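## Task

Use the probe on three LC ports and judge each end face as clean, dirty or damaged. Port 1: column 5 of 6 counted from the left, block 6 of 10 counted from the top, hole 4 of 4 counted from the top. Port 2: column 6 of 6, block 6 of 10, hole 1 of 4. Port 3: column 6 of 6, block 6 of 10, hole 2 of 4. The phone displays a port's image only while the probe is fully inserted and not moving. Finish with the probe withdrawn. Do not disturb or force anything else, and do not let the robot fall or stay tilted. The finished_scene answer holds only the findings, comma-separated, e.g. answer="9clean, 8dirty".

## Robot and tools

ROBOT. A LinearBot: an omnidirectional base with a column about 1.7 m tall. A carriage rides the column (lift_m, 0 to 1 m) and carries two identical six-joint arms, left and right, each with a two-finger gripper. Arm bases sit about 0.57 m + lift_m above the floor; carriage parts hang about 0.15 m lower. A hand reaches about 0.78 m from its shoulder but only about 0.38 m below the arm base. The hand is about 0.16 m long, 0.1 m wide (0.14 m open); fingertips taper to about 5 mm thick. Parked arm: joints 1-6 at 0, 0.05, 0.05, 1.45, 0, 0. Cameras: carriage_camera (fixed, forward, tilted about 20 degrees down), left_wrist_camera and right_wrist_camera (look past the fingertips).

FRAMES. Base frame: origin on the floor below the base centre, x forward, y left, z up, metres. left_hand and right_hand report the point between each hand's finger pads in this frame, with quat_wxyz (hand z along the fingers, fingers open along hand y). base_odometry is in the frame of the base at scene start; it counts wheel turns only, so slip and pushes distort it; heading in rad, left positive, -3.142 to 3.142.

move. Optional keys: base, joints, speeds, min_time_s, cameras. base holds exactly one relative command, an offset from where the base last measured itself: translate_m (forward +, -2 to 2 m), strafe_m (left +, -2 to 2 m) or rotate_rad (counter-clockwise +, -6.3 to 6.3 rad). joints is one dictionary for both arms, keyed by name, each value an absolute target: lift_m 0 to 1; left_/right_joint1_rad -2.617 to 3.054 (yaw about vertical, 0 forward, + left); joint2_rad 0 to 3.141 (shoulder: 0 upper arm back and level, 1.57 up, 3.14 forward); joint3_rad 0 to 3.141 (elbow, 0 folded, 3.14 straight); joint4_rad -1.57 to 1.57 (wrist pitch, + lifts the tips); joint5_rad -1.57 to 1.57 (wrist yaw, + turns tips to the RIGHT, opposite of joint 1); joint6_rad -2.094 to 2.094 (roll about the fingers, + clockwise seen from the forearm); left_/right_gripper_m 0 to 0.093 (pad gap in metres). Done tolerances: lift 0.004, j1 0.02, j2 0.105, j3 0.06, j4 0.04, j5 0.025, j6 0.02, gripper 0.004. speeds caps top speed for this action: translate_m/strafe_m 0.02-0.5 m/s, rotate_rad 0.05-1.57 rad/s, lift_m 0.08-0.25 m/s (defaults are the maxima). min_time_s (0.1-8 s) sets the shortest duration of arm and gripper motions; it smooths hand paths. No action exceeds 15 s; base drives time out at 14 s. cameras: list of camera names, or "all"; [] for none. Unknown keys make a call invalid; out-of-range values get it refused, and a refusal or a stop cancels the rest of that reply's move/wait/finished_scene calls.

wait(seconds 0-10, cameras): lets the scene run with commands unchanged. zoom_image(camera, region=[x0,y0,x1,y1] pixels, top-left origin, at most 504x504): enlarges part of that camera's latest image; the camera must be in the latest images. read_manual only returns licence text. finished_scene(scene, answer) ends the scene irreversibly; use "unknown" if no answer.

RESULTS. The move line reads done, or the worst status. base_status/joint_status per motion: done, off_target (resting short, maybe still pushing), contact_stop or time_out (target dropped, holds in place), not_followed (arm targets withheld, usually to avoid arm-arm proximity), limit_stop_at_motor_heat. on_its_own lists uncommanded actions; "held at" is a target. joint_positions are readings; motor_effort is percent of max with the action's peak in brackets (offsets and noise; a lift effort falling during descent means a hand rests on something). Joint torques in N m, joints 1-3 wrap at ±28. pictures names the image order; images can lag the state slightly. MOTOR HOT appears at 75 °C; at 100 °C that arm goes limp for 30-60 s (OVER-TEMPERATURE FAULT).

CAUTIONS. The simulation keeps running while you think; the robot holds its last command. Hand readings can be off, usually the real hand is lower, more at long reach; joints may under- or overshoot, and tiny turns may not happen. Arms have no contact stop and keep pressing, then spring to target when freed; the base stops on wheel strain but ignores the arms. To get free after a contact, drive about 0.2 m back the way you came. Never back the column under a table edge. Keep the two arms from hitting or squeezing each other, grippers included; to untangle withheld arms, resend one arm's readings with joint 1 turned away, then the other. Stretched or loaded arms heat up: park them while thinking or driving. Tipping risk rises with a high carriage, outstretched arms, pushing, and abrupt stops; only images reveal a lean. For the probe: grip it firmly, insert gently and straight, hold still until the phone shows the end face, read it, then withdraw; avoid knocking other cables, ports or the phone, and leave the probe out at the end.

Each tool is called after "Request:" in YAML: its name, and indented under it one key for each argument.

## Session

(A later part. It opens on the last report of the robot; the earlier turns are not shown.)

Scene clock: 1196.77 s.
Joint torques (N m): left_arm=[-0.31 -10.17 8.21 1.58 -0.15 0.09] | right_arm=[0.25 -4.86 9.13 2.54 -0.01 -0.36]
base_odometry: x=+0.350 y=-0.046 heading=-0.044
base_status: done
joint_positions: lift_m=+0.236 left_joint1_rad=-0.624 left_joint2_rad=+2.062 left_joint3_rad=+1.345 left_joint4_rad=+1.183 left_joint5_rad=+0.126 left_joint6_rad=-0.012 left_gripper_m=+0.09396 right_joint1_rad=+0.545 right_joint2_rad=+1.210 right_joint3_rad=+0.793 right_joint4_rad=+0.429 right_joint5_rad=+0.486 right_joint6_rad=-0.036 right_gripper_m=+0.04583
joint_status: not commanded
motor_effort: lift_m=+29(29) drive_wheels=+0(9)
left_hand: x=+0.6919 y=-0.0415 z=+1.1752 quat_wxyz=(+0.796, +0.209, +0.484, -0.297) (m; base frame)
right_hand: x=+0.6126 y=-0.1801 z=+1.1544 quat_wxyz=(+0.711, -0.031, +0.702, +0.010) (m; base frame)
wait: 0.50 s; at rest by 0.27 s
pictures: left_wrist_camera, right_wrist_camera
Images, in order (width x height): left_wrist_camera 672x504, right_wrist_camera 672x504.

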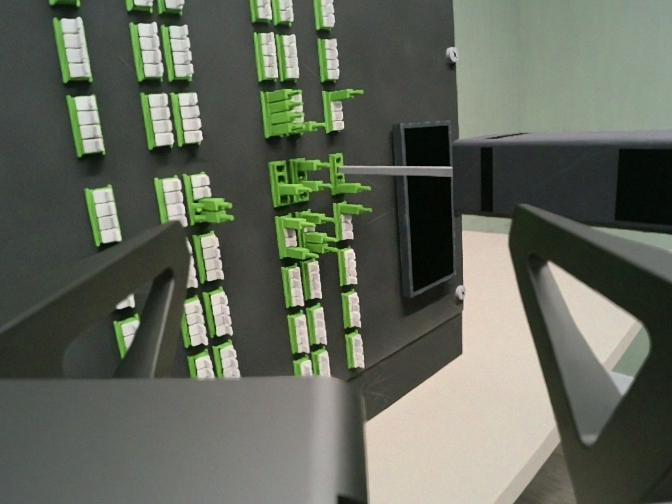

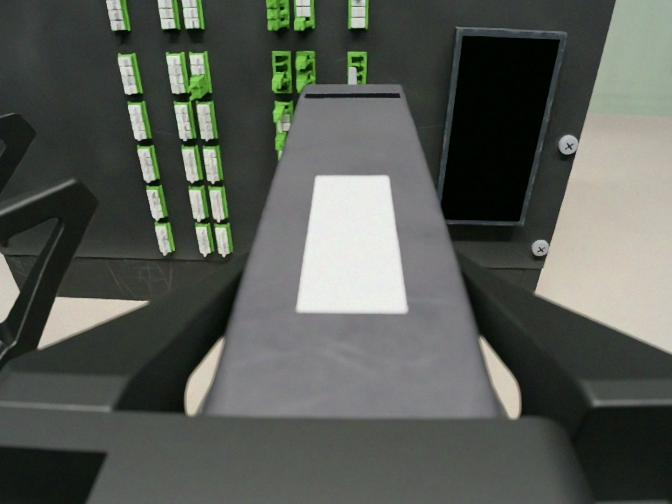

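Request:
move:
  joints: {"right_joint1_rad":0.525,"lift_m":0.2369}
  min_time_s: 1
  cameras: []

Request:
move:
  joints: {"right_joint1_rad":0.5507}
  min_time_s: 2
  cameras: []

Request:
move:
  joints: {"right_joint1_rad":0.543}
  min_time_s: 0.5
  cameras: ["left_wrist_camera","right_wrist_camera"]

Request:
zoom_image:
  camera: "right_wrist_camera"
  region: [342, 46, 366, 70]

Request:
zoom_image:
  camera: "left_wrist_camera"
  region: [318, 150, 348, 180]

Scene clock: 1224.03 s.
Joint torques (N m): left_arm=[-0.27 -10.02 8.31 1.57 -0.2 0.07] | right_arm=[-0.4 -4.96 9.13 2.5 -0.03 -0.33]
move: done
base_odometry: x=+0.350 y=-0.046 heading=-0.044
base_status: not commanded
joint_positions: lift_m=+0.237 left_joint1_rad=-0.624 left_joint2_rad=+2.062 left_joint3_rad=+1.345 left_joint4_rad=+1.183 left_joint5_rad=+0.126 left_joint6_rad=-0.012 left_gripper_m=+0.09396 right_joint1_rad=+0.532 right_joint2_rad=+1.210 right_joint3_rad=+0.793 right_joint4_rad=+0.429 right_joint5_rad=+0.486 right_joint6_rad=-0.036 right_gripper_m=+0.04583
joint_status: all done
motor_effort: lift_m=+29(31) drive_wheels=+0(0)
left_hand: x=+0.6918 y=-0.0415 z=+1.1757 quat_wxyz=(+0.796, +0.209, +0.483, -0.297) (m; base frame)
right_hand: x=+0.6143 y=-0.1849 z=+1.1549 quat_wxyz=(+0.711, -0.027, +0.702, +0.006) (m; base frame)
pictures: none
No camera images: "cameras" was empty.

Scene clock: 1226.30 s.
Joint torques (N m): left_arm=[-0.31 -9.95 8.51 1.54 -0.12 0.06] | right_arm=[0.84 -4.77 9.39 2.48 -0.06 -0.32]
move: done
base_odometry: x=+0.350 y=-0.046 heading=-0.044
base_status: not commanded
joint_positions: lift_m=+0.237 left_joint1_rad=-0.624 left_joint2_rad=+2.062 left_joint3_rad=+1.345 left_joint4_rad=+1.183 left_joint5_rad=+0.126 left_joint6_rad=-0.012 left_gripper_m=+0.09396 right_joint1_rad=+0.543 right_joint2_rad=+1.210 right_joint3_rad=+0.793 right_joint4_rad=+0.429 right_joint5_rad=+0.486 right_joint6_rad=-0.036 right_gripper_m=+0.04583
joint_status: all done
motor_effort: lift_m=+29(29) drive_wheels=+0(0)
left_hand: x=+0.6918 y=-0.0415 z=+1.1757 quat_wxyz=(+0.796, +0.209, +0.483, -0.297) (m; base frame)
right_hand: x=+0.6129 y=-0.1808 z=+1.1549 quat_wxyz=(+0.711, -0.031, +0.702, +0.010) (m; base frame)
pictures: none
No camera images: "cameras" was empty.

Scene clock: 1227.10 s.
Joint torques (N m): left_arm=[-0.24 -10.19 8.35 1.57 -0.15 0.1] | right_arm=[0.4 -4.94 9.31 2.43 -0.04 -0.3]
move: done
base_odometry: x=+0.350 y=-0.046 heading=-0.044
base_status: not commanded
joint_positions: lift_m=+0.237 left_joint1_rad=-0.624 left_joint2_rad=+2.062 left_joint3_rad=+1.345 left_joint4_rad=+1.183 left_joint5_rad=+0.126 left_joint6_rad=-0.012 left_gripper_m=+0.09396 right_joint1_rad=+0.543 right_joint2_rad=+1.210 right_joint3_rad=+0.793 right_joint4_rad=+0.429 right_joint5_rad=+0.486 right_joint6_rad=-0.036 right_gripper_m=+0.04583
joint_status: all done
motor_effort: lift_m=+29(29) drive_wheels=+0(0)
left_hand: x=+0.6918 y=-0.0415 z=+1.1757 quat_wxyz=(+0.796, +0.209, +0.483, -0.297) (m; base frame)
right_hand: x=+0.6129 y=-0.1808 z=+1.1549 quat_wxyz=(+0.711, -0.031, +0.702, +0.010) (m; base frame)
pictures: left_wrist_camera, right_wrist_camera
Images, in order (width x height): left_wrist_camera 672x504, right_wrist_camera 672x504.

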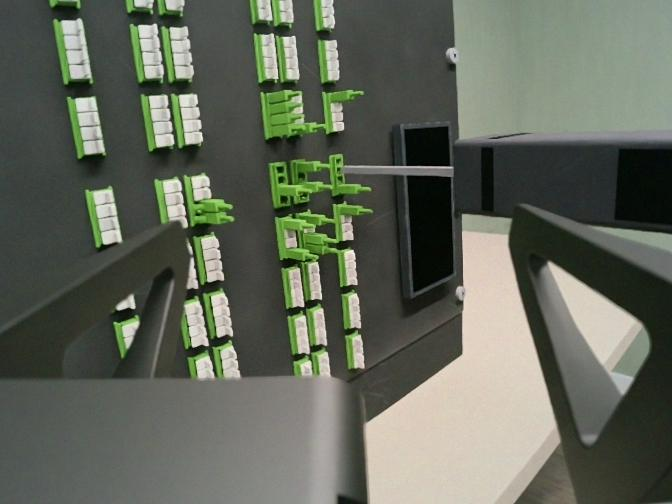

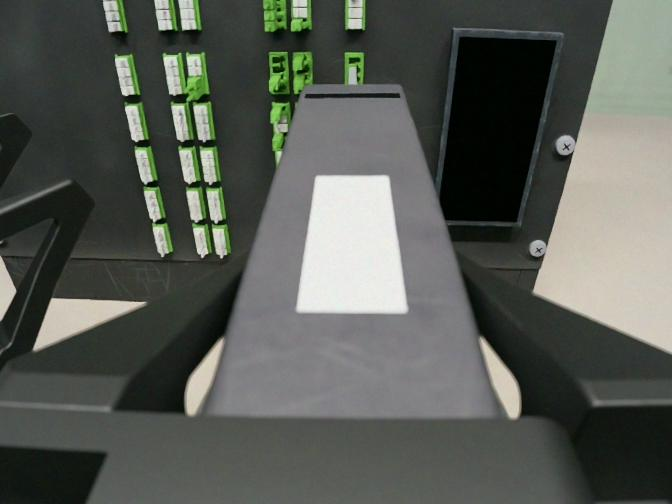

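Scaled by 21.000 from the camera's 672x504 image, which has a finer 960x720 frame.

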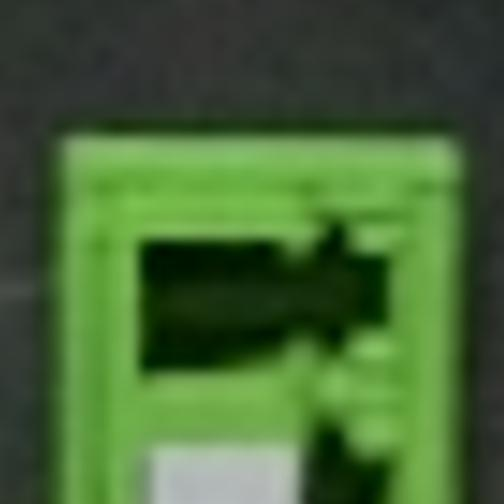

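Scaled by 16.800 from the camera's 672x504 image, which has a finer 960x720 frame.

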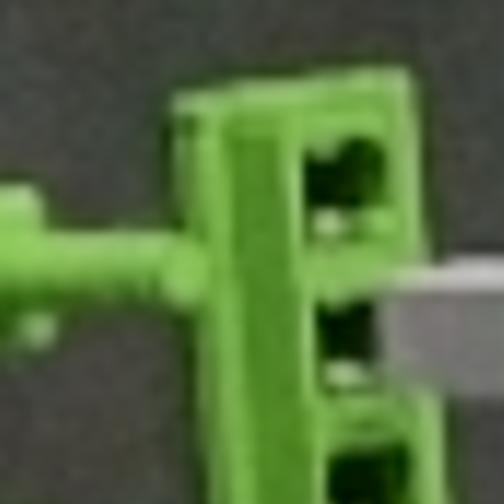

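Request:
move:
  base: {"translate_m":0.002}
  speeds: {"translate_m":0.02}
  cameras: []

Request:
wait:
  seconds: 0.5
  cameras: ["left_wrist_camera","right_wrist_camera"]

Request:
zoom_image:
  camera: "right_wrist_camera"
  region: [342, 46, 366, 70]

Request:
zoom_image:
  camera: "left_wrist_camera"
  region: [318, 150, 348, 180]

Scene clock: 1241.50 s.
Joint torques (N m): left_arm=[-0.49 -10.1 8.2 1.57 -0.12 0.08] | right_arm=[0.34 -4.88 9.2 2.43 -0.04 -0.31]
move: done
base_odometry: x=+0.352 y=-0.046 heading=-0.044
base_status: done
joint_positions: lift_m=+0.237 left_joint1_rad=-0.624 left_joint2_rad=+2.064 left_joint3_rad=+1.347 left_joint4_rad=+1.184 left_joint5_rad=+0.125 left_joint6_rad=-0.012 left_gripper_m=+0.09396 right_joint1_rad=+0.543 right_joint2_rad=+1.210 right_joint3_rad=+0.793 right_joint4_rad=+0.430 right_joint5_rad=+0.485 right_joint6_rad=-0.036 right_gripper_m=+0.04583
joint_status: not commanded
motor_effort: lift_m=+29(29) drive_wheels=+2(8)
left_hand: x=+0.6923 y=-0.0415 z=+1.1757 quat_wxyz=(+0.797, +0.209, +0.483, -0.297) (m; base frame)
right_hand: x=+0.6129 y=-0.1807 z=+1.1550 quat_wxyz=(+0.711, -0.031, +0.702, +0.010) (m; base frame)
pictures: none
No camera images: "cameras" was empty.

Scene clock: 1242.00 s.
Joint torques (N m): left_arm=[-0.32 -10.19 8.28 1.56 -0.13 0.09] | right_arm=[0.2 -4.98 9.26 2.44 -0.04 -0.33]
base_odometry: x=+0.352 y=-0.046 heading=-0.044
base_status: done
joint_positions: lift_m=+0.237 left_joint1_rad=-0.624 left_joint2_rad=+2.064 left_joint3_rad=+1.347 left_joint4_rad=+1.184 left_joint5_rad=+0.125 left_joint6_rad=-0.012 left_gripper_m=+0.09396 right_joint1_rad=+0.543 right_joint2_rad=+1.210 right_joint3_rad=+0.793 right_joint4_rad=+0.430 right_joint5_rad=+0.485 right_joint6_rad=-0.036 right_gripper_m=+0.04583
joint_status: not commanded
motor_effort: lift_m=+29(29) drive_wheels=+0(8)
left_hand: x=+0.6923 y=-0.0415 z=+1.1757 quat_wxyz=(+0.797, +0.209, +0.483, -0.297) (m; base frame)
right_hand: x=+0.6129 y=-0.1807 z=+1.1550 quat_wxyz=(+0.711, -0.031, +0.702, +0.010) (m; base frame)
wait: 0.50 s; at rest by 0.27 s
pictures: left_wrist_camera, right_wrist_camera
Images, in order (width x height): left_wrist_camera 672x504, right_wrist_camera 672x504.

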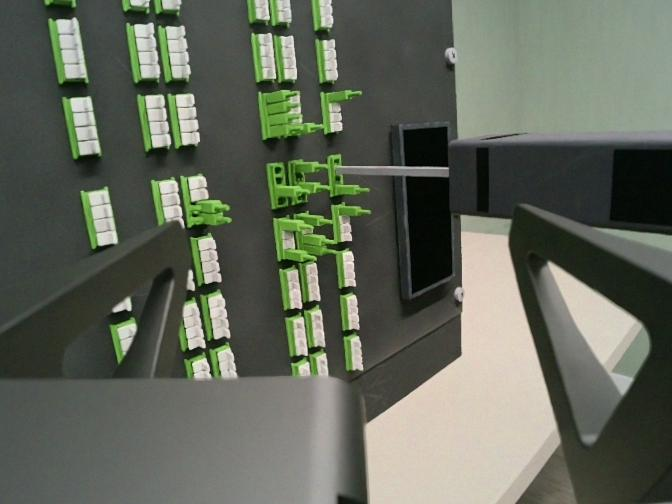

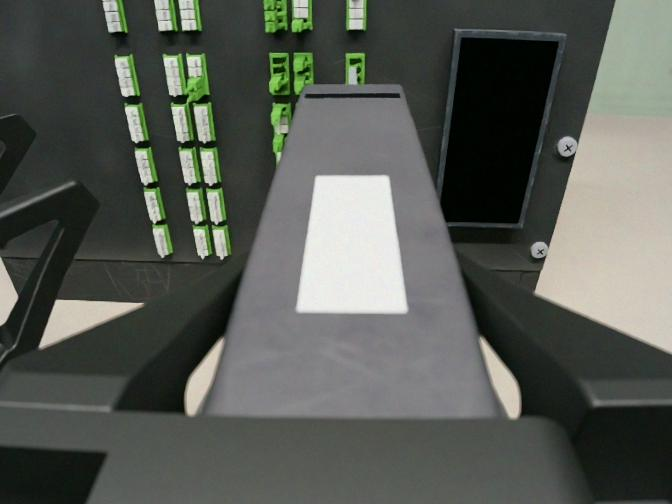

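Scaled by 21.000 from the camera's 672x504 image, which has a finer 960x720 frame.

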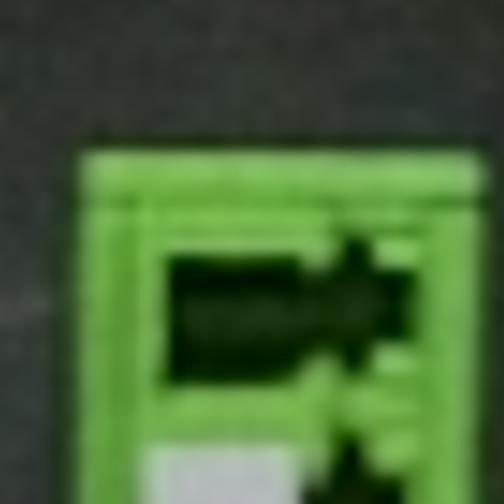

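Scaled by 16.800 from the camera's 672x504 image, which has a finer 960x720 frame.

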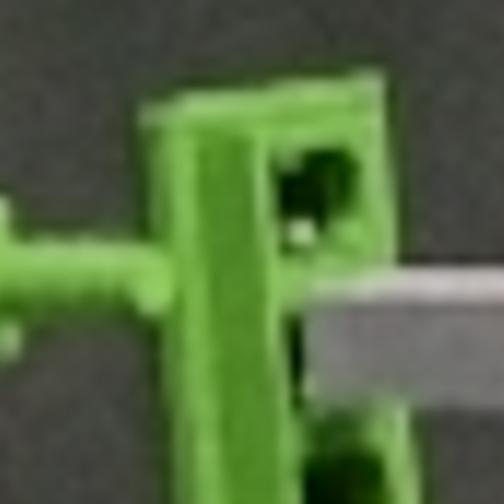

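Request:
move:
  joints: {"right_joint1_rad":0.525,"lift_m":0.2368}
  min_time_s: 1
  cameras: []

Request:
move:
  joints: {"right_joint1_rad":0.5502}
  min_time_s: 2
  cameras: []

Request:
move:
  joints: {"right_joint1_rad":0.5425}
  min_time_s: 0.5
  cameras: ["left_wrist_camera","right_wrist_camera"]

Request:
zoom_image:
  camera: "right_wrist_camera"
  region: [342, 46, 366, 70]

Request:
zoom_image:
  camera: "left_wrist_camera"
  region: [318, 150, 348, 180]

Scene clock: 1257.27 s.
Joint torques (N m): left_arm=[-0.36 -10.26 8.39 1.57 -0.12 0.04] | right_arm=[-0.61 -4.9 9.2 2.48 -0.04 -0.32]
move: done
base_odometry: x=+0.352 y=-0.046 heading=-0.044
base_status: not commanded
joint_positions: lift_m=+0.237 left_joint1_rad=-0.624 left_joint2_rad=+2.064 left_joint3_rad=+1.347 left_joint4_rad=+1.184 left_joint5_rad=+0.125 left_joint6_rad=-0.012 left_gripper_m=+0.09396 right_joint1_rad=+0.534 right_joint2_rad=+1.210 right_joint3_rad=+0.793 right_joint4_rad=+0.430 right_joint5_rad=+0.485 right_joint6_rad=-0.036 right_gripper_m=+0.04583
joint_status: all done
motor_effort: lift_m=+29(29) drive_wheels=+2(2)
left_hand: x=+0.6923 y=-0.0415 z=+1.1757 quat_wxyz=(+0.797, +0.209, +0.483, -0.297) (m; base frame)
right_hand: x=+0.6141 y=-0.1841 z=+1.1550 quat_wxyz=(+0.711, -0.028, +0.702, +0.007) (m; base frame)
pictures: none
No camera images: "cameras" was empty.

Scene clock: 1259.53 s.
Joint torques (N m): left_arm=[-0.34 -10.19 8.21 1.54 -0.13 0.09] | right_arm=[0.87 -4.97 9.26 2.51 -0.04 -0.27]
move: done
base_odometry: x=+0.352 y=-0.046 heading=-0.044
base_status: not commanded
joint_positions: lift_m=+0.237 left_joint1_rad=-0.624 left_joint2_rad=+2.064 left_joint3_rad=+1.347 left_joint4_rad=+1.184 left_joint5_rad=+0.125 left_joint6_rad=-0.012 left_gripper_m=+0.09396 right_joint1_rad=+0.543 right_joint2_rad=+1.210 right_joint3_rad=+0.793 right_joint4_rad=+0.430 right_joint5_rad=+0.485 right_joint6_rad=-0.036 right_gripper_m=+0.04583
joint_status: all done
motor_effort: lift_m=+29(29) drive_wheels=+2(2)
left_hand: x=+0.6923 y=-0.0415 z=+1.1757 quat_wxyz=(+0.797, +0.209, +0.483, -0.297) (m; base frame)
right_hand: x=+0.6129 y=-0.1809 z=+1.1550 quat_wxyz=(+0.711, -0.030, +0.702, +0.010) (m; base frame)
pictures: none
No camera images: "cameras" was empty.

Scene clock: 1260.33 s.
Joint torques (N m): left_arm=[-0.39 -10.25 8.16 1.54 -0.15 0.08] | right_arm=[0.39 -4.86 9.33 2.48 -0.04 -0.28]
move: done
base_odometry: x=+0.352 y=-0.046 heading=-0.044
base_status: not commanded
joint_positions: lift_m=+0.237 left_joint1_rad=-0.624 left_joint2_rad=+2.064 left_joint3_rad=+1.347 left_joint4_rad=+1.184 left_joint5_rad=+0.125 left_joint6_rad=-0.012 left_gripper_m=+0.09396 right_joint1_rad=+0.543 right_joint2_rad=+1.210 right_joint3_rad=+0.793 right_joint4_rad=+0.430 right_joint5_rad=+0.485 right_joint6_rad=-0.036 right_gripper_m=+0.04583
joint_status: all done
motor_effort: lift_m=+29(29) drive_wheels=+2(2)
left_hand: x=+0.6923 y=-0.0415 z=+1.1757 quat_wxyz=(+0.797, +0.209, +0.483, -0.297) (m; base frame)
right_hand: x=+0.6129 y=-0.1809 z=+1.1550 quat_wxyz=(+0.711, -0.030, +0.702, +0.010) (m; base frame)
pictures: left_wrist_camera, right_wrist_camera
Images, in order (width x height): left_wrist_camera 672x504, right_wrist_camera 672x504.

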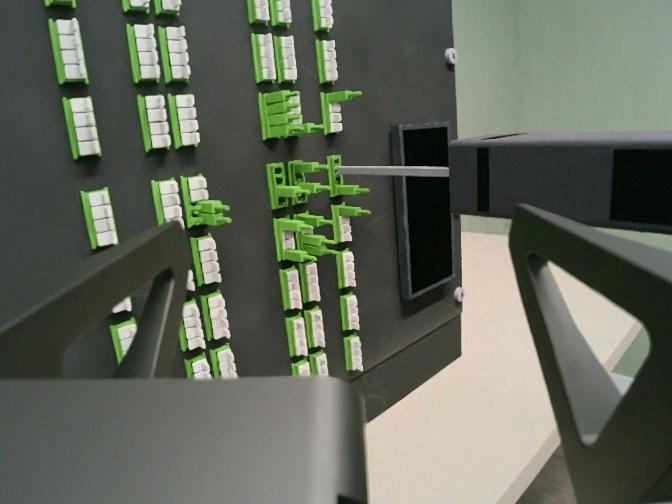

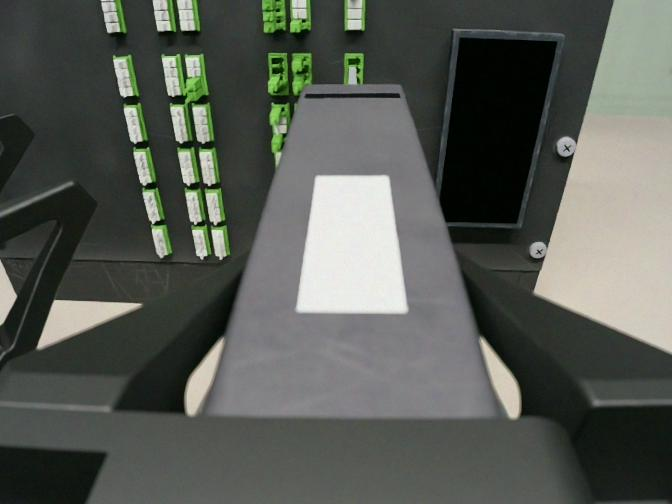

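Scaled by 21.000 from the camera's 672x504 image, which has a finer 960x720 frame.

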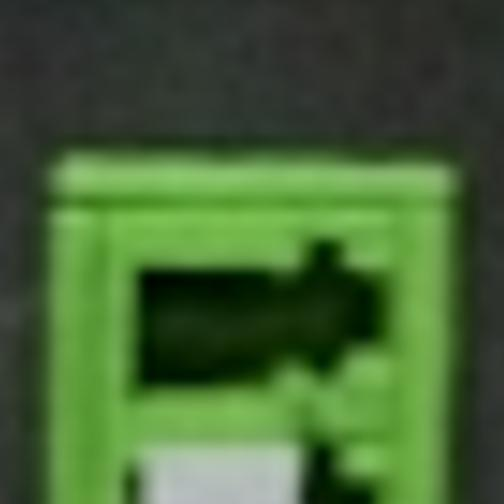

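Scaled by 16.800 from the camera's 672x504 image, which has a finer 960x720 frame.

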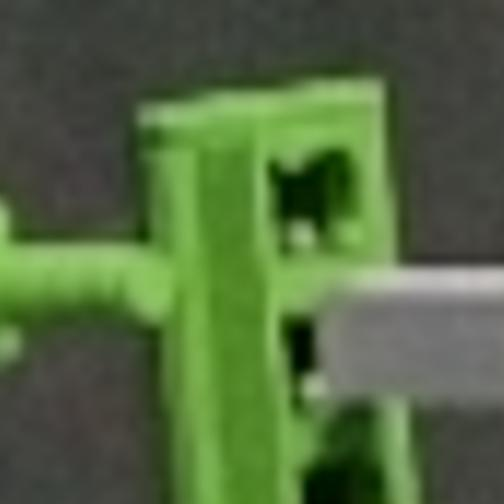

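Request:
move:
  base: {"translate_m":0.0015}
  speeds: {"translate_m":0.02}
  cameras: []

Request:
wait:
  seconds: 0.5
  cameras: ["left_wrist_camera","right_wrist_camera"]

Request:
zoom_image:
  camera: "right_wrist_camera"
  region: [342, 46, 366, 70]

Request:
zoom_image:
  camera: "left_wrist_camera"
  region: [318, 150, 348, 180]

Scene clock: 1267.80 s.
Joint torques (N m): left_arm=[-0.42 -10.28 8.17 1.58 -0.15 0.09] | right_arm=[0.13 -5.04 9.21 2.45 -0.1 -0.31]
move: done
base_odometry: x=+0.353 y=-0.046 heading=-0.044
base_status: done
joint_positions: lift_m=+0.237 left_joint1_rad=-0.624 left_joint2_rad=+2.065 left_joint3_rad=+1.347 left_joint4_rad=+1.183 left_joint5_rad=+0.125 left_joint6_rad=-0.012 left_gripper_m=+0.09396 right_joint1_rad=+0.546 right_joint2_rad=+1.210 right_joint3_rad=+0.793 right_joint4_rad=+0.430 right_joint5_rad=+0.492 right_joint6_rad=-0.036 right_gripper_m=+0.04583
joint_status: not commanded
motor_effort: lift_m=+29(29) drive_wheels=+3(11)
left_hand: x=+0.6924 y=-0.0416 z=+1.1756 quat_wxyz=(+0.797, +0.209, +0.483, -0.297) (m; base frame)
right_hand: x=+0.6126 y=-0.1809 z=+1.1551 quat_wxyz=(+0.711, -0.029, +0.702, +0.009) (m; base frame)
pictures: none
No camera images: "cameras" was empty.

Scene clock: 1268.30 s.
Joint torques (N m): left_arm=[-0.39 -10.44 8.09 1.56 -0.11 0.08] | right_arm=[0.02 -4.89 9.22 2.46 -0.09 -0.28]
base_odometry: x=+0.353 y=-0.046 heading=-0.044
base_status: done
joint_positions: lift_m=+0.237 left_joint1_rad=-0.624 left_joint2_rad=+2.065 left_joint3_rad=+1.347 left_joint4_rad=+1.183 left_joint5_rad=+0.125 left_joint6_rad=-0.012 left_gripper_m=+0.09396 right_joint1_rad=+0.546 right_joint2_rad=+1.210 right_joint3_rad=+0.793 right_joint4_rad=+0.430 right_joint5_rad=+0.492 right_joint6_rad=-0.036 right_gripper_m=+0.04583
joint_status: not commanded
motor_effort: lift_m=+29(29) drive_wheels=+3(11)
left_hand: x=+0.6924 y=-0.0416 z=+1.1756 quat_wxyz=(+0.797, +0.209, +0.483, -0.297) (m; base frame)
right_hand: x=+0.6126 y=-0.1809 z=+1.1551 quat_wxyz=(+0.711, -0.029, +0.702, +0.009) (m; base frame)
wait: 0.50 s; at rest by 0.27 s
pictures: left_wrist_camera, right_wrist_camera
Images, in order (width x height): left_wrist_camera 672x504, right_wrist_camera 672x504.

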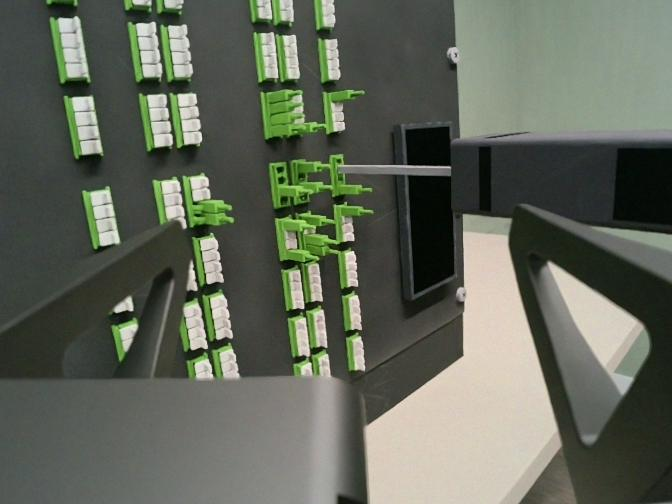

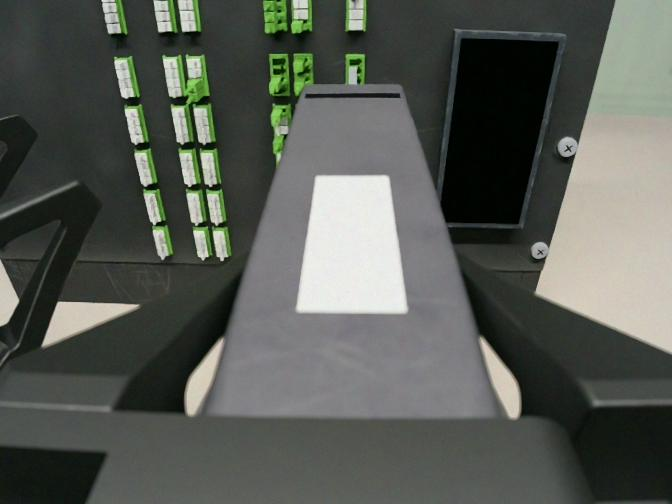

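Scaled by 21.000 from the camera's 672x504 image, which has a finer 960x720 frame.

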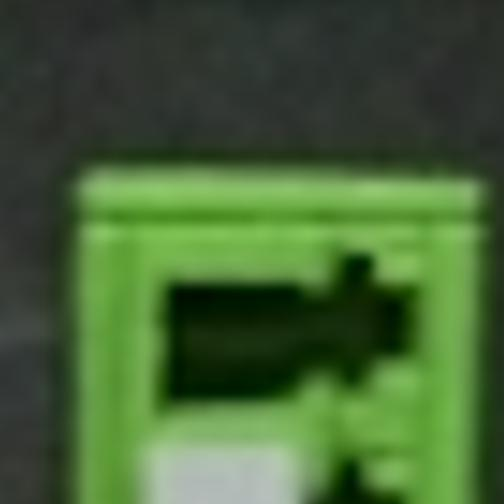

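Scaled by 16.800 from the camera's 672x504 image, which has a finer 960x720 frame.

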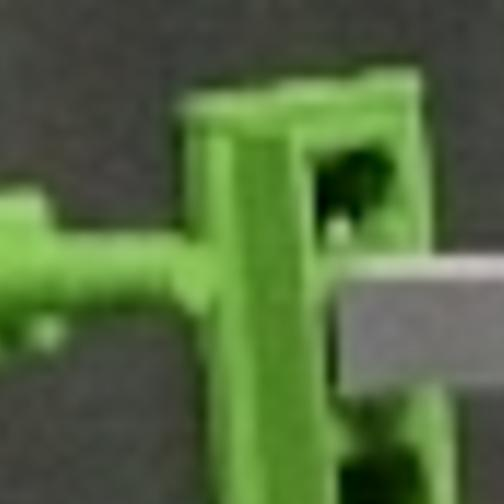

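Request:
move:
  base: {"translate_m":-0.003}
  speeds: {"translate_m":0.02}
  joints: {"lift_m":0.2366}
  cameras: []

Request:
move:
  joints: {"right_joint1_rad":0.525,"right_joint5_rad":0.472}
  min_time_s: 1
  cameras: []

Request:
move:
  joints: {"right_joint1_rad":0.5504,"right_joint5_rad":0.481}
  min_time_s: 2
  cameras: []

Request:
move:
  joints: {"right_joint1_rad":0.5425}
  min_time_s: 0.5
  cameras: []

Request:
wait:
  seconds: 0.5
  cameras: ["left_wrist_camera","right_wrist_camera"]

Request:
zoom_image:
  camera: "right_wrist_camera"
  region: [342, 46, 366, 70]

Request:
zoom_image:
  camera: "left_wrist_camera"
  region: [318, 150, 348, 180]

Scene clock: 1308.80 s.
Joint torques (N m): left_arm=[-0.44 -10.39 8.01 1.57 -0.15 0.04] | right_arm=[0.06 -4.89 9.29 2.47 -0.06 -0.31]
move: done
base_odometry: x=+0.350 y=-0.046 heading=-0.044
base_status: done
joint_positions: lift_m=+0.237 left_joint1_rad=-0.624 left_joint2_rad=+2.065 left_joint3_rad=+1.347 left_joint4_rad=+1.184 left_joint5_rad=+0.125 left_joint6_rad=-0.012 left_gripper_m=+0.09396 right_joint1_rad=+0.546 right_joint2_rad=+1.210 right_joint3_rad=+0.793 right_joint4_rad=+0.429 right_joint5_rad=+0.488 right_joint6_rad=-0.036 right_gripper_m=+0.04583
joint_status: all done
motor_effort: lift_m=+27(27) drive_wheels=+2(8)
left_hand: x=+0.6923 y=-0.0416 z=+1.1756 quat_wxyz=(+0.797, +0.209, +0.483, -0.297) (m; base frame)
right_hand: x=+0.6125 y=-0.1802 z=+1.1549 quat_wxyz=(+0.711, -0.031, +0.702, +0.010) (m; base frame)
pictures: none
No camera images: "cameras" was empty.

Scene clock: 1310.10 s.
Joint torques (N m): left_arm=[-0.31 -10.28 8.1 1.55 -0.15 0.08] | right_arm=[-0.5 -5.01 9.22 2.46 -0.04 -0.29]
move: done
base_odometry: x=+0.350 y=-0.046 heading=-0.044
base_status: not commanded
joint_positions: lift_m=+0.237 left_joint1_rad=-0.624 left_joint2_rad=+2.065 left_joint3_rad=+1.347 left_joint4_rad=+1.184 left_joint5_rad=+0.125 left_joint6_rad=-0.012 left_gripper_m=+0.09396 right_joint1_rad=+0.532 right_joint2_rad=+1.210 right_joint3_rad=+0.793 right_joint4_rad=+0.429 right_joint5_rad=+0.481 right_joint6_rad=-0.036 right_gripper_m=+0.04583
joint_status: all done
motor_effort: lift_m=+27(27) drive_wheels=+2(2)
left_hand: x=+0.6923 y=-0.0416 z=+1.1756 quat_wxyz=(+0.797, +0.209, +0.483, -0.297) (m; base frame)
right_hand: x=+0.6143 y=-0.1841 z=+1.1550 quat_wxyz=(+0.711, -0.029, +0.702, +0.008) (m; base frame)
pictures: none
No camera images: "cameras" was empty.

Scene clock: 1312.40 s.
Joint torques (N m): left_arm=[-0.25 -10.15 8.24 1.58 -0.15 0.06] | right_arm=[0.8 -4.97 9.36 2.48 0.03 -0.29]
move: done
base_odometry: x=+0.350 y=-0.046 heading=-0.044
base_status: not commanded
joint_positions: lift_m=+0.237 left_joint1_rad=-0.624 left_joint2_rad=+2.065 left_joint3_rad=+1.347 left_joint4_rad=+1.184 left_joint5_rad=+0.125 left_joint6_rad=-0.012 left_gripper_m=+0.09396 right_joint1_rad=+0.543 right_joint2_rad=+1.210 right_joint3_rad=+0.793 right_joint4_rad=+0.429 right_joint5_rad=+0.481 right_joint6_rad=-0.036 right_gripper_m=+0.04583
joint_status: all done
motor_effort: lift_m=+27(27) drive_wheels=+2(2)
left_hand: x=+0.6923 y=-0.0416 z=+1.1756 quat_wxyz=(+0.797, +0.209, +0.483, -0.297) (m; base frame)
right_hand: x=+0.6128 y=-0.1800 z=+1.1550 quat_wxyz=(+0.711, -0.032, +0.702, +0.012) (m; base frame)
pictures: none
No camera images: "cameras" was empty.

Scene clock: 1313.20 s.
Joint torques (N m): left_arm=[-0.23 -10.29 8.21 1.55 -0.13 0.09] | right_arm=[0.25 -5.07 9.18 2.47 0.04 -0.34]
move: done
base_odometry: x=+0.350 y=-0.046 heading=-0.044
base_status: not commanded
joint_positions: lift_m=+0.237 left_joint1_rad=-0.624 left_joint2_rad=+2.065 left_joint3_rad=+1.347 left_joint4_rad=+1.184 left_joint5_rad=+0.125 left_joint6_rad=-0.012 left_gripper_m=+0.09396 right_joint1_rad=+0.543 right_joint2_rad=+1.210 right_joint3_rad=+0.793 right_joint4_rad=+0.429 right_joint5_rad=+0.481 right_joint6_rad=-0.036 right_gripper_m=+0.04583
joint_status: all done
motor_effort: lift_m=+27(27) drive_wheels=+2(2)
left_hand: x=+0.6923 y=-0.0416 z=+1.1756 quat_wxyz=(+0.797, +0.209, +0.483, -0.297) (m; base frame)
right_hand: x=+0.6128 y=-0.1800 z=+1.1550 quat_wxyz=(+0.711, -0.032, +0.702, +0.012) (m; base frame)
pictures: none
No camera images: "cameras" was empty.

Scene clock: 1313.70 s.
Joint torques (N m): left_arm=[-0.44 -10.19 8.13 1.54 -0.14 0.03] | right_arm=[0.16 -5.01 9.1 2.48 0.03 -0.33]
base_odometry: x=+0.350 y=-0.046 heading=-0.044
base_status: not commanded
joint_positions: lift_m=+0.237 left_joint1_rad=-0.624 left_joint2_rad=+2.065 left_joint3_rad=+1.347 left_joint4_rad=+1.184 left_joint5_rad=+0.125 left_joint6_rad=-0.012 left_gripper_m=+0.09396 right_joint1_rad=+0.543 right_joint2_rad=+1.210 right_joint3_rad=+0.793 right_joint4_rad=+0.429 right_joint5_rad=+0.481 right_joint6_rad=-0.036 right_gripper_m=+0.04583
joint_status: all done
motor_effort: lift_m=+27(27) drive_wheels=+2(2)
left_hand: x=+0.6923 y=-0.0416 z=+1.1756 quat_wxyz=(+0.797, +0.209, +0.483, -0.297) (m; base frame)
right_hand: x=+0.6128 y=-0.1800 z=+1.1550 quat_wxyz=(+0.711, -0.032, +0.702, +0.012) (m; base frame)
wait: 0.50 s; at rest by 0.27 s
pictures: left_wrist_camera, right_wrist_camera
Images, in order (width x height): left_wrist_camera 672x504, right_wrist_camera 672x504.

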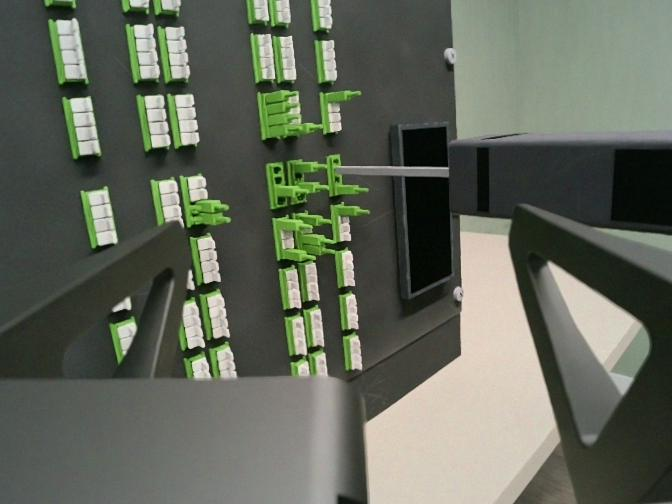

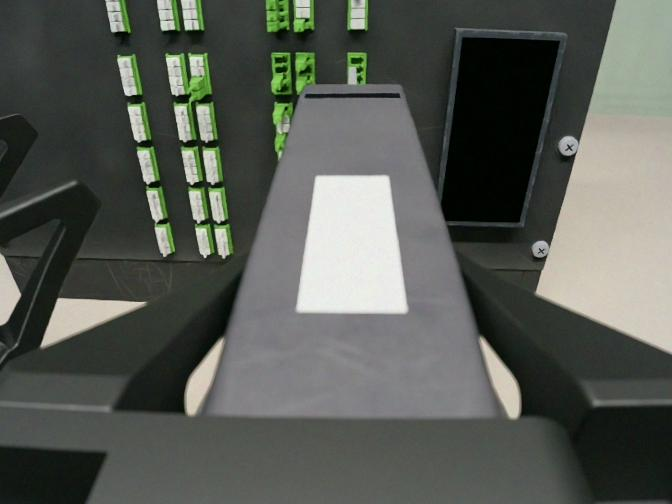

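Scaled by 21.000 from the camera's 672x504 image, which has a finer 960x720 frame.

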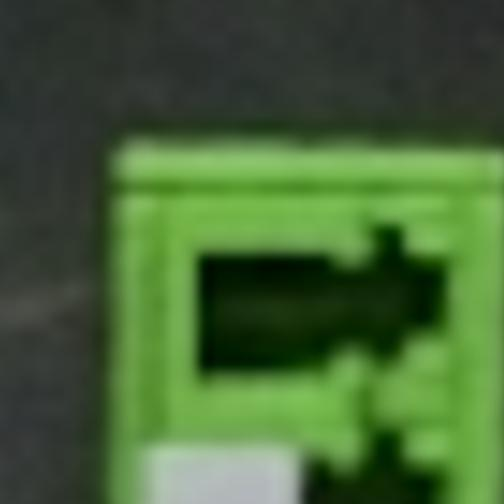

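Scaled by 16.800 from the camera's 672x504 image, which has a finer 960x720 frame.

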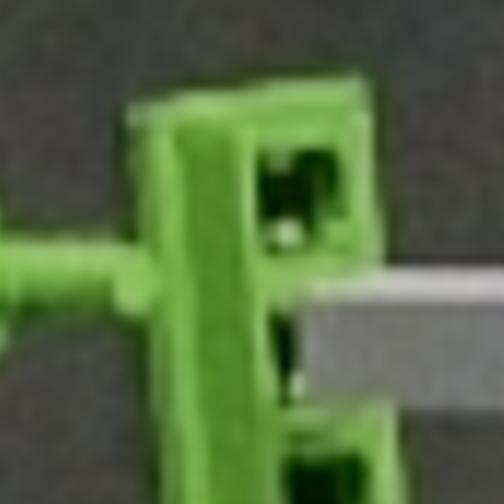

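Request:
zoom_image:
  camera: "right_wrist_camera"
  region: [430, 10, 640, 280]

Request:
zoom_image:
  camera: "right_wrist_camera"
  region: [0, 0, 300, 310]

Request:
zoom_image:
  camera: "carriage_camera"
  region: [260, 100, 560, 300]

Scaled by 1.867 from the camera's 672x504 image, which has a finer 960x720 frame.

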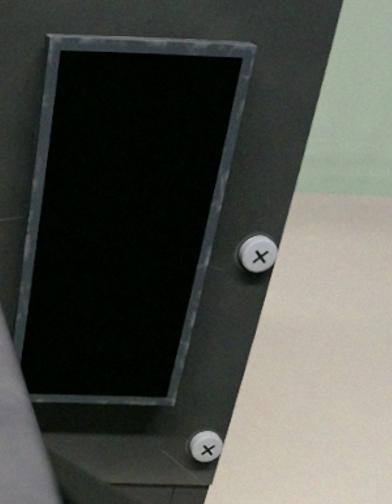

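Scaled by 1.626 from the camera's 672x504 image, which has a finer 960x720 frame.

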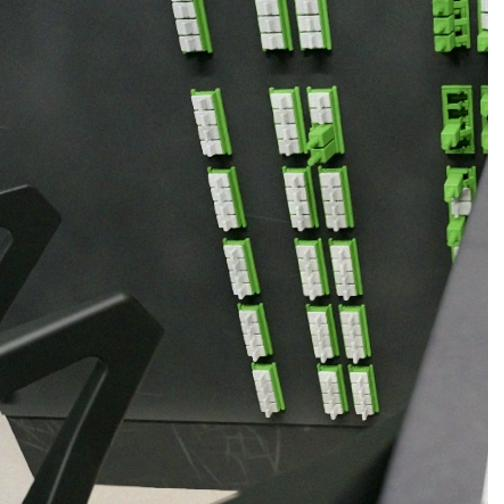

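This scene's latest camera images include none from carriage_camera. They are from: left_wrist_camera, right_wrist_camera. carriage_camera's image comes with the result of a call that names it in "cameras".

Request:
zoom_image:
  camera: "right_wrist_camera"
  region: [264, 46, 294, 76]

Request:
zoom_image:
  camera: "right_wrist_camera"
  region: [264, 0, 312, 48]

Request:
zoom_image:
  camera: "left_wrist_camera"
  region: [264, 150, 314, 200]

Scaled by 16.800 from the camera's 672x504 image, which has a finer 960x720 frame.

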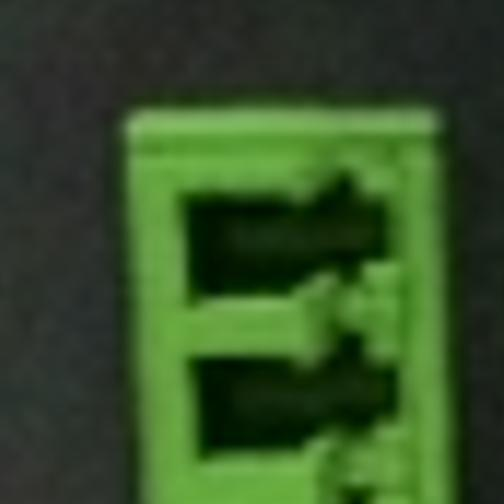

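Scaled by 10.500 from the camera's 672x504 image, which has a finer 960x720 frame.

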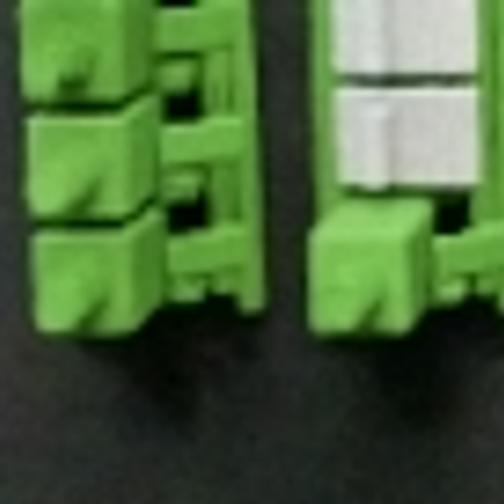

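Scaled by 10.080 from the camera's 672x504 image, which has a finer 960x720 frame.

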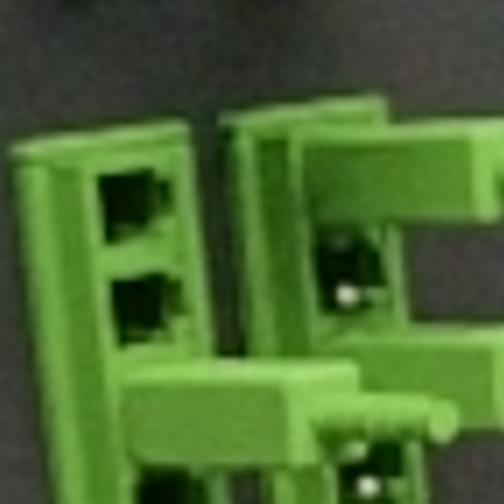

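Request:
move:
  joints: {"left_joint2_rad":2.198,"left_joint3_rad":1.255,"left_joint4_rad":1.433}
  min_time_s: 3

Request:
zoom_image:
  camera: "carriage_camera"
  region: [260, 100, 560, 300]

Scene clock: 1528.00 s.
Joint torques (N m): left_arm=[-0.4 -9.85 4.21 1.65 -0.1 0.11] | right_arm=[0.18 -4.94 9.18 2.48 0.03 -0.32]
move: done
base_odometry: x=+0.350 y=-0.046 heading=-0.044
base_status: not commanded
joint_positions: lift_m=+0.237 left_joint1_rad=-0.624 left_joint2_rad=+2.176 left_joint3_rad=+1.267 left_joint4_rad=+1.415 left_joint5_rad=+0.125 left_joint6_rad=-0.012 left_gripper_m=+0.09396 right_joint1_rad=+0.543 right_joint2_rad=+1.210 right_joint3_rad=+0.793 right_joint4_rad=+0.429 right_joint5_rad=+0.481 right_joint6_rad=-0.036 right_gripper_m=+0.04583
joint_status: all done
motor_effort: lift_m=+27(27) drive_wheels=+2(2)
left_hand: x=+0.6878 y=-0.0383 z=+1.1281 quat_wxyz=(+0.807, +0.204, +0.467, -0.299) (m; base frame)
right_hand: x=+0.6128 y=-0.1800 z=+1.1550 quat_wxyz=(+0.711, -0.032, +0.702, +0.012) (m; base frame)
pictures: carriage_camera, left_wrist_camera, right_wrist_camera
Images, in order (width x height): carriage_camera 672x504, left_wrist_camera 672x504, right_wrist_camera 672x504.

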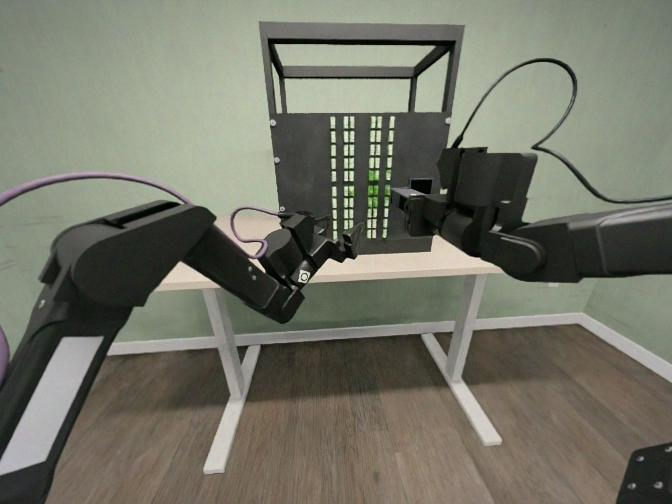

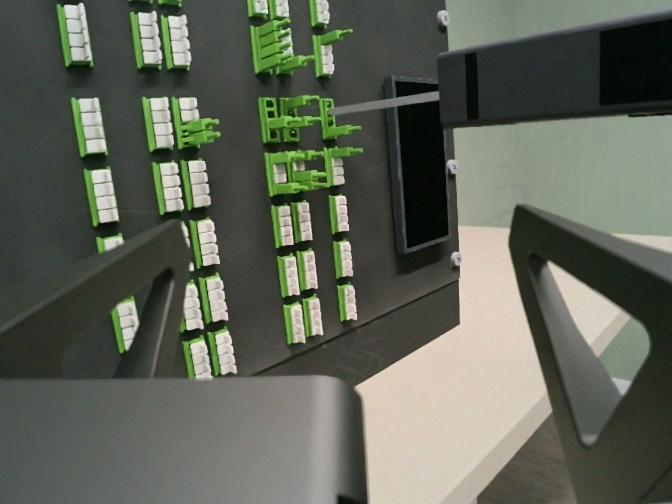

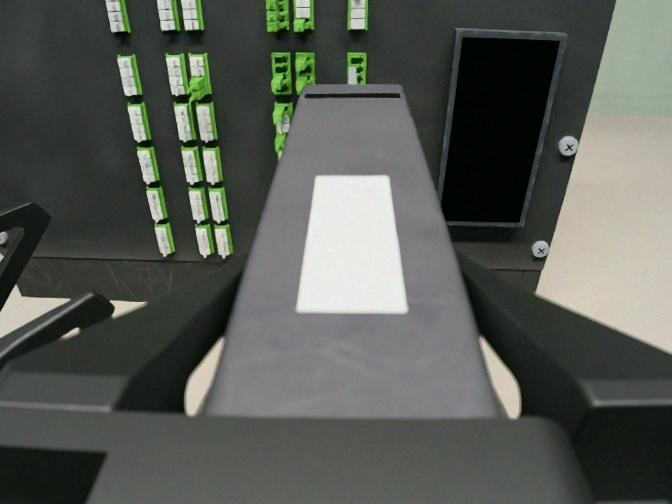

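Scaled by 1.680 from the camera's 672x504 image, which has a finer 960x720 frame.

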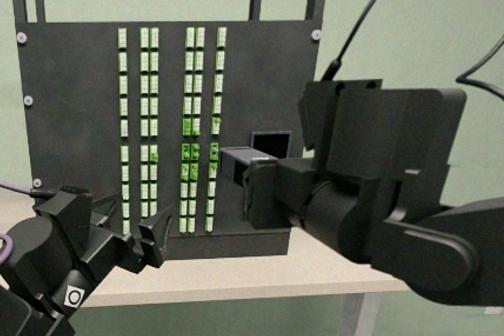

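Request:
zoom_image:
  camera: "left_wrist_camera"
  region: [310, 88, 350, 128]

Scaled by 12.600 from the camera's 672x504 image, which has a finer 960x720 frame.

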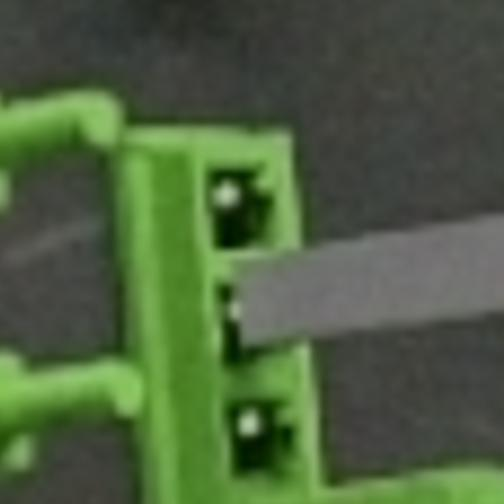

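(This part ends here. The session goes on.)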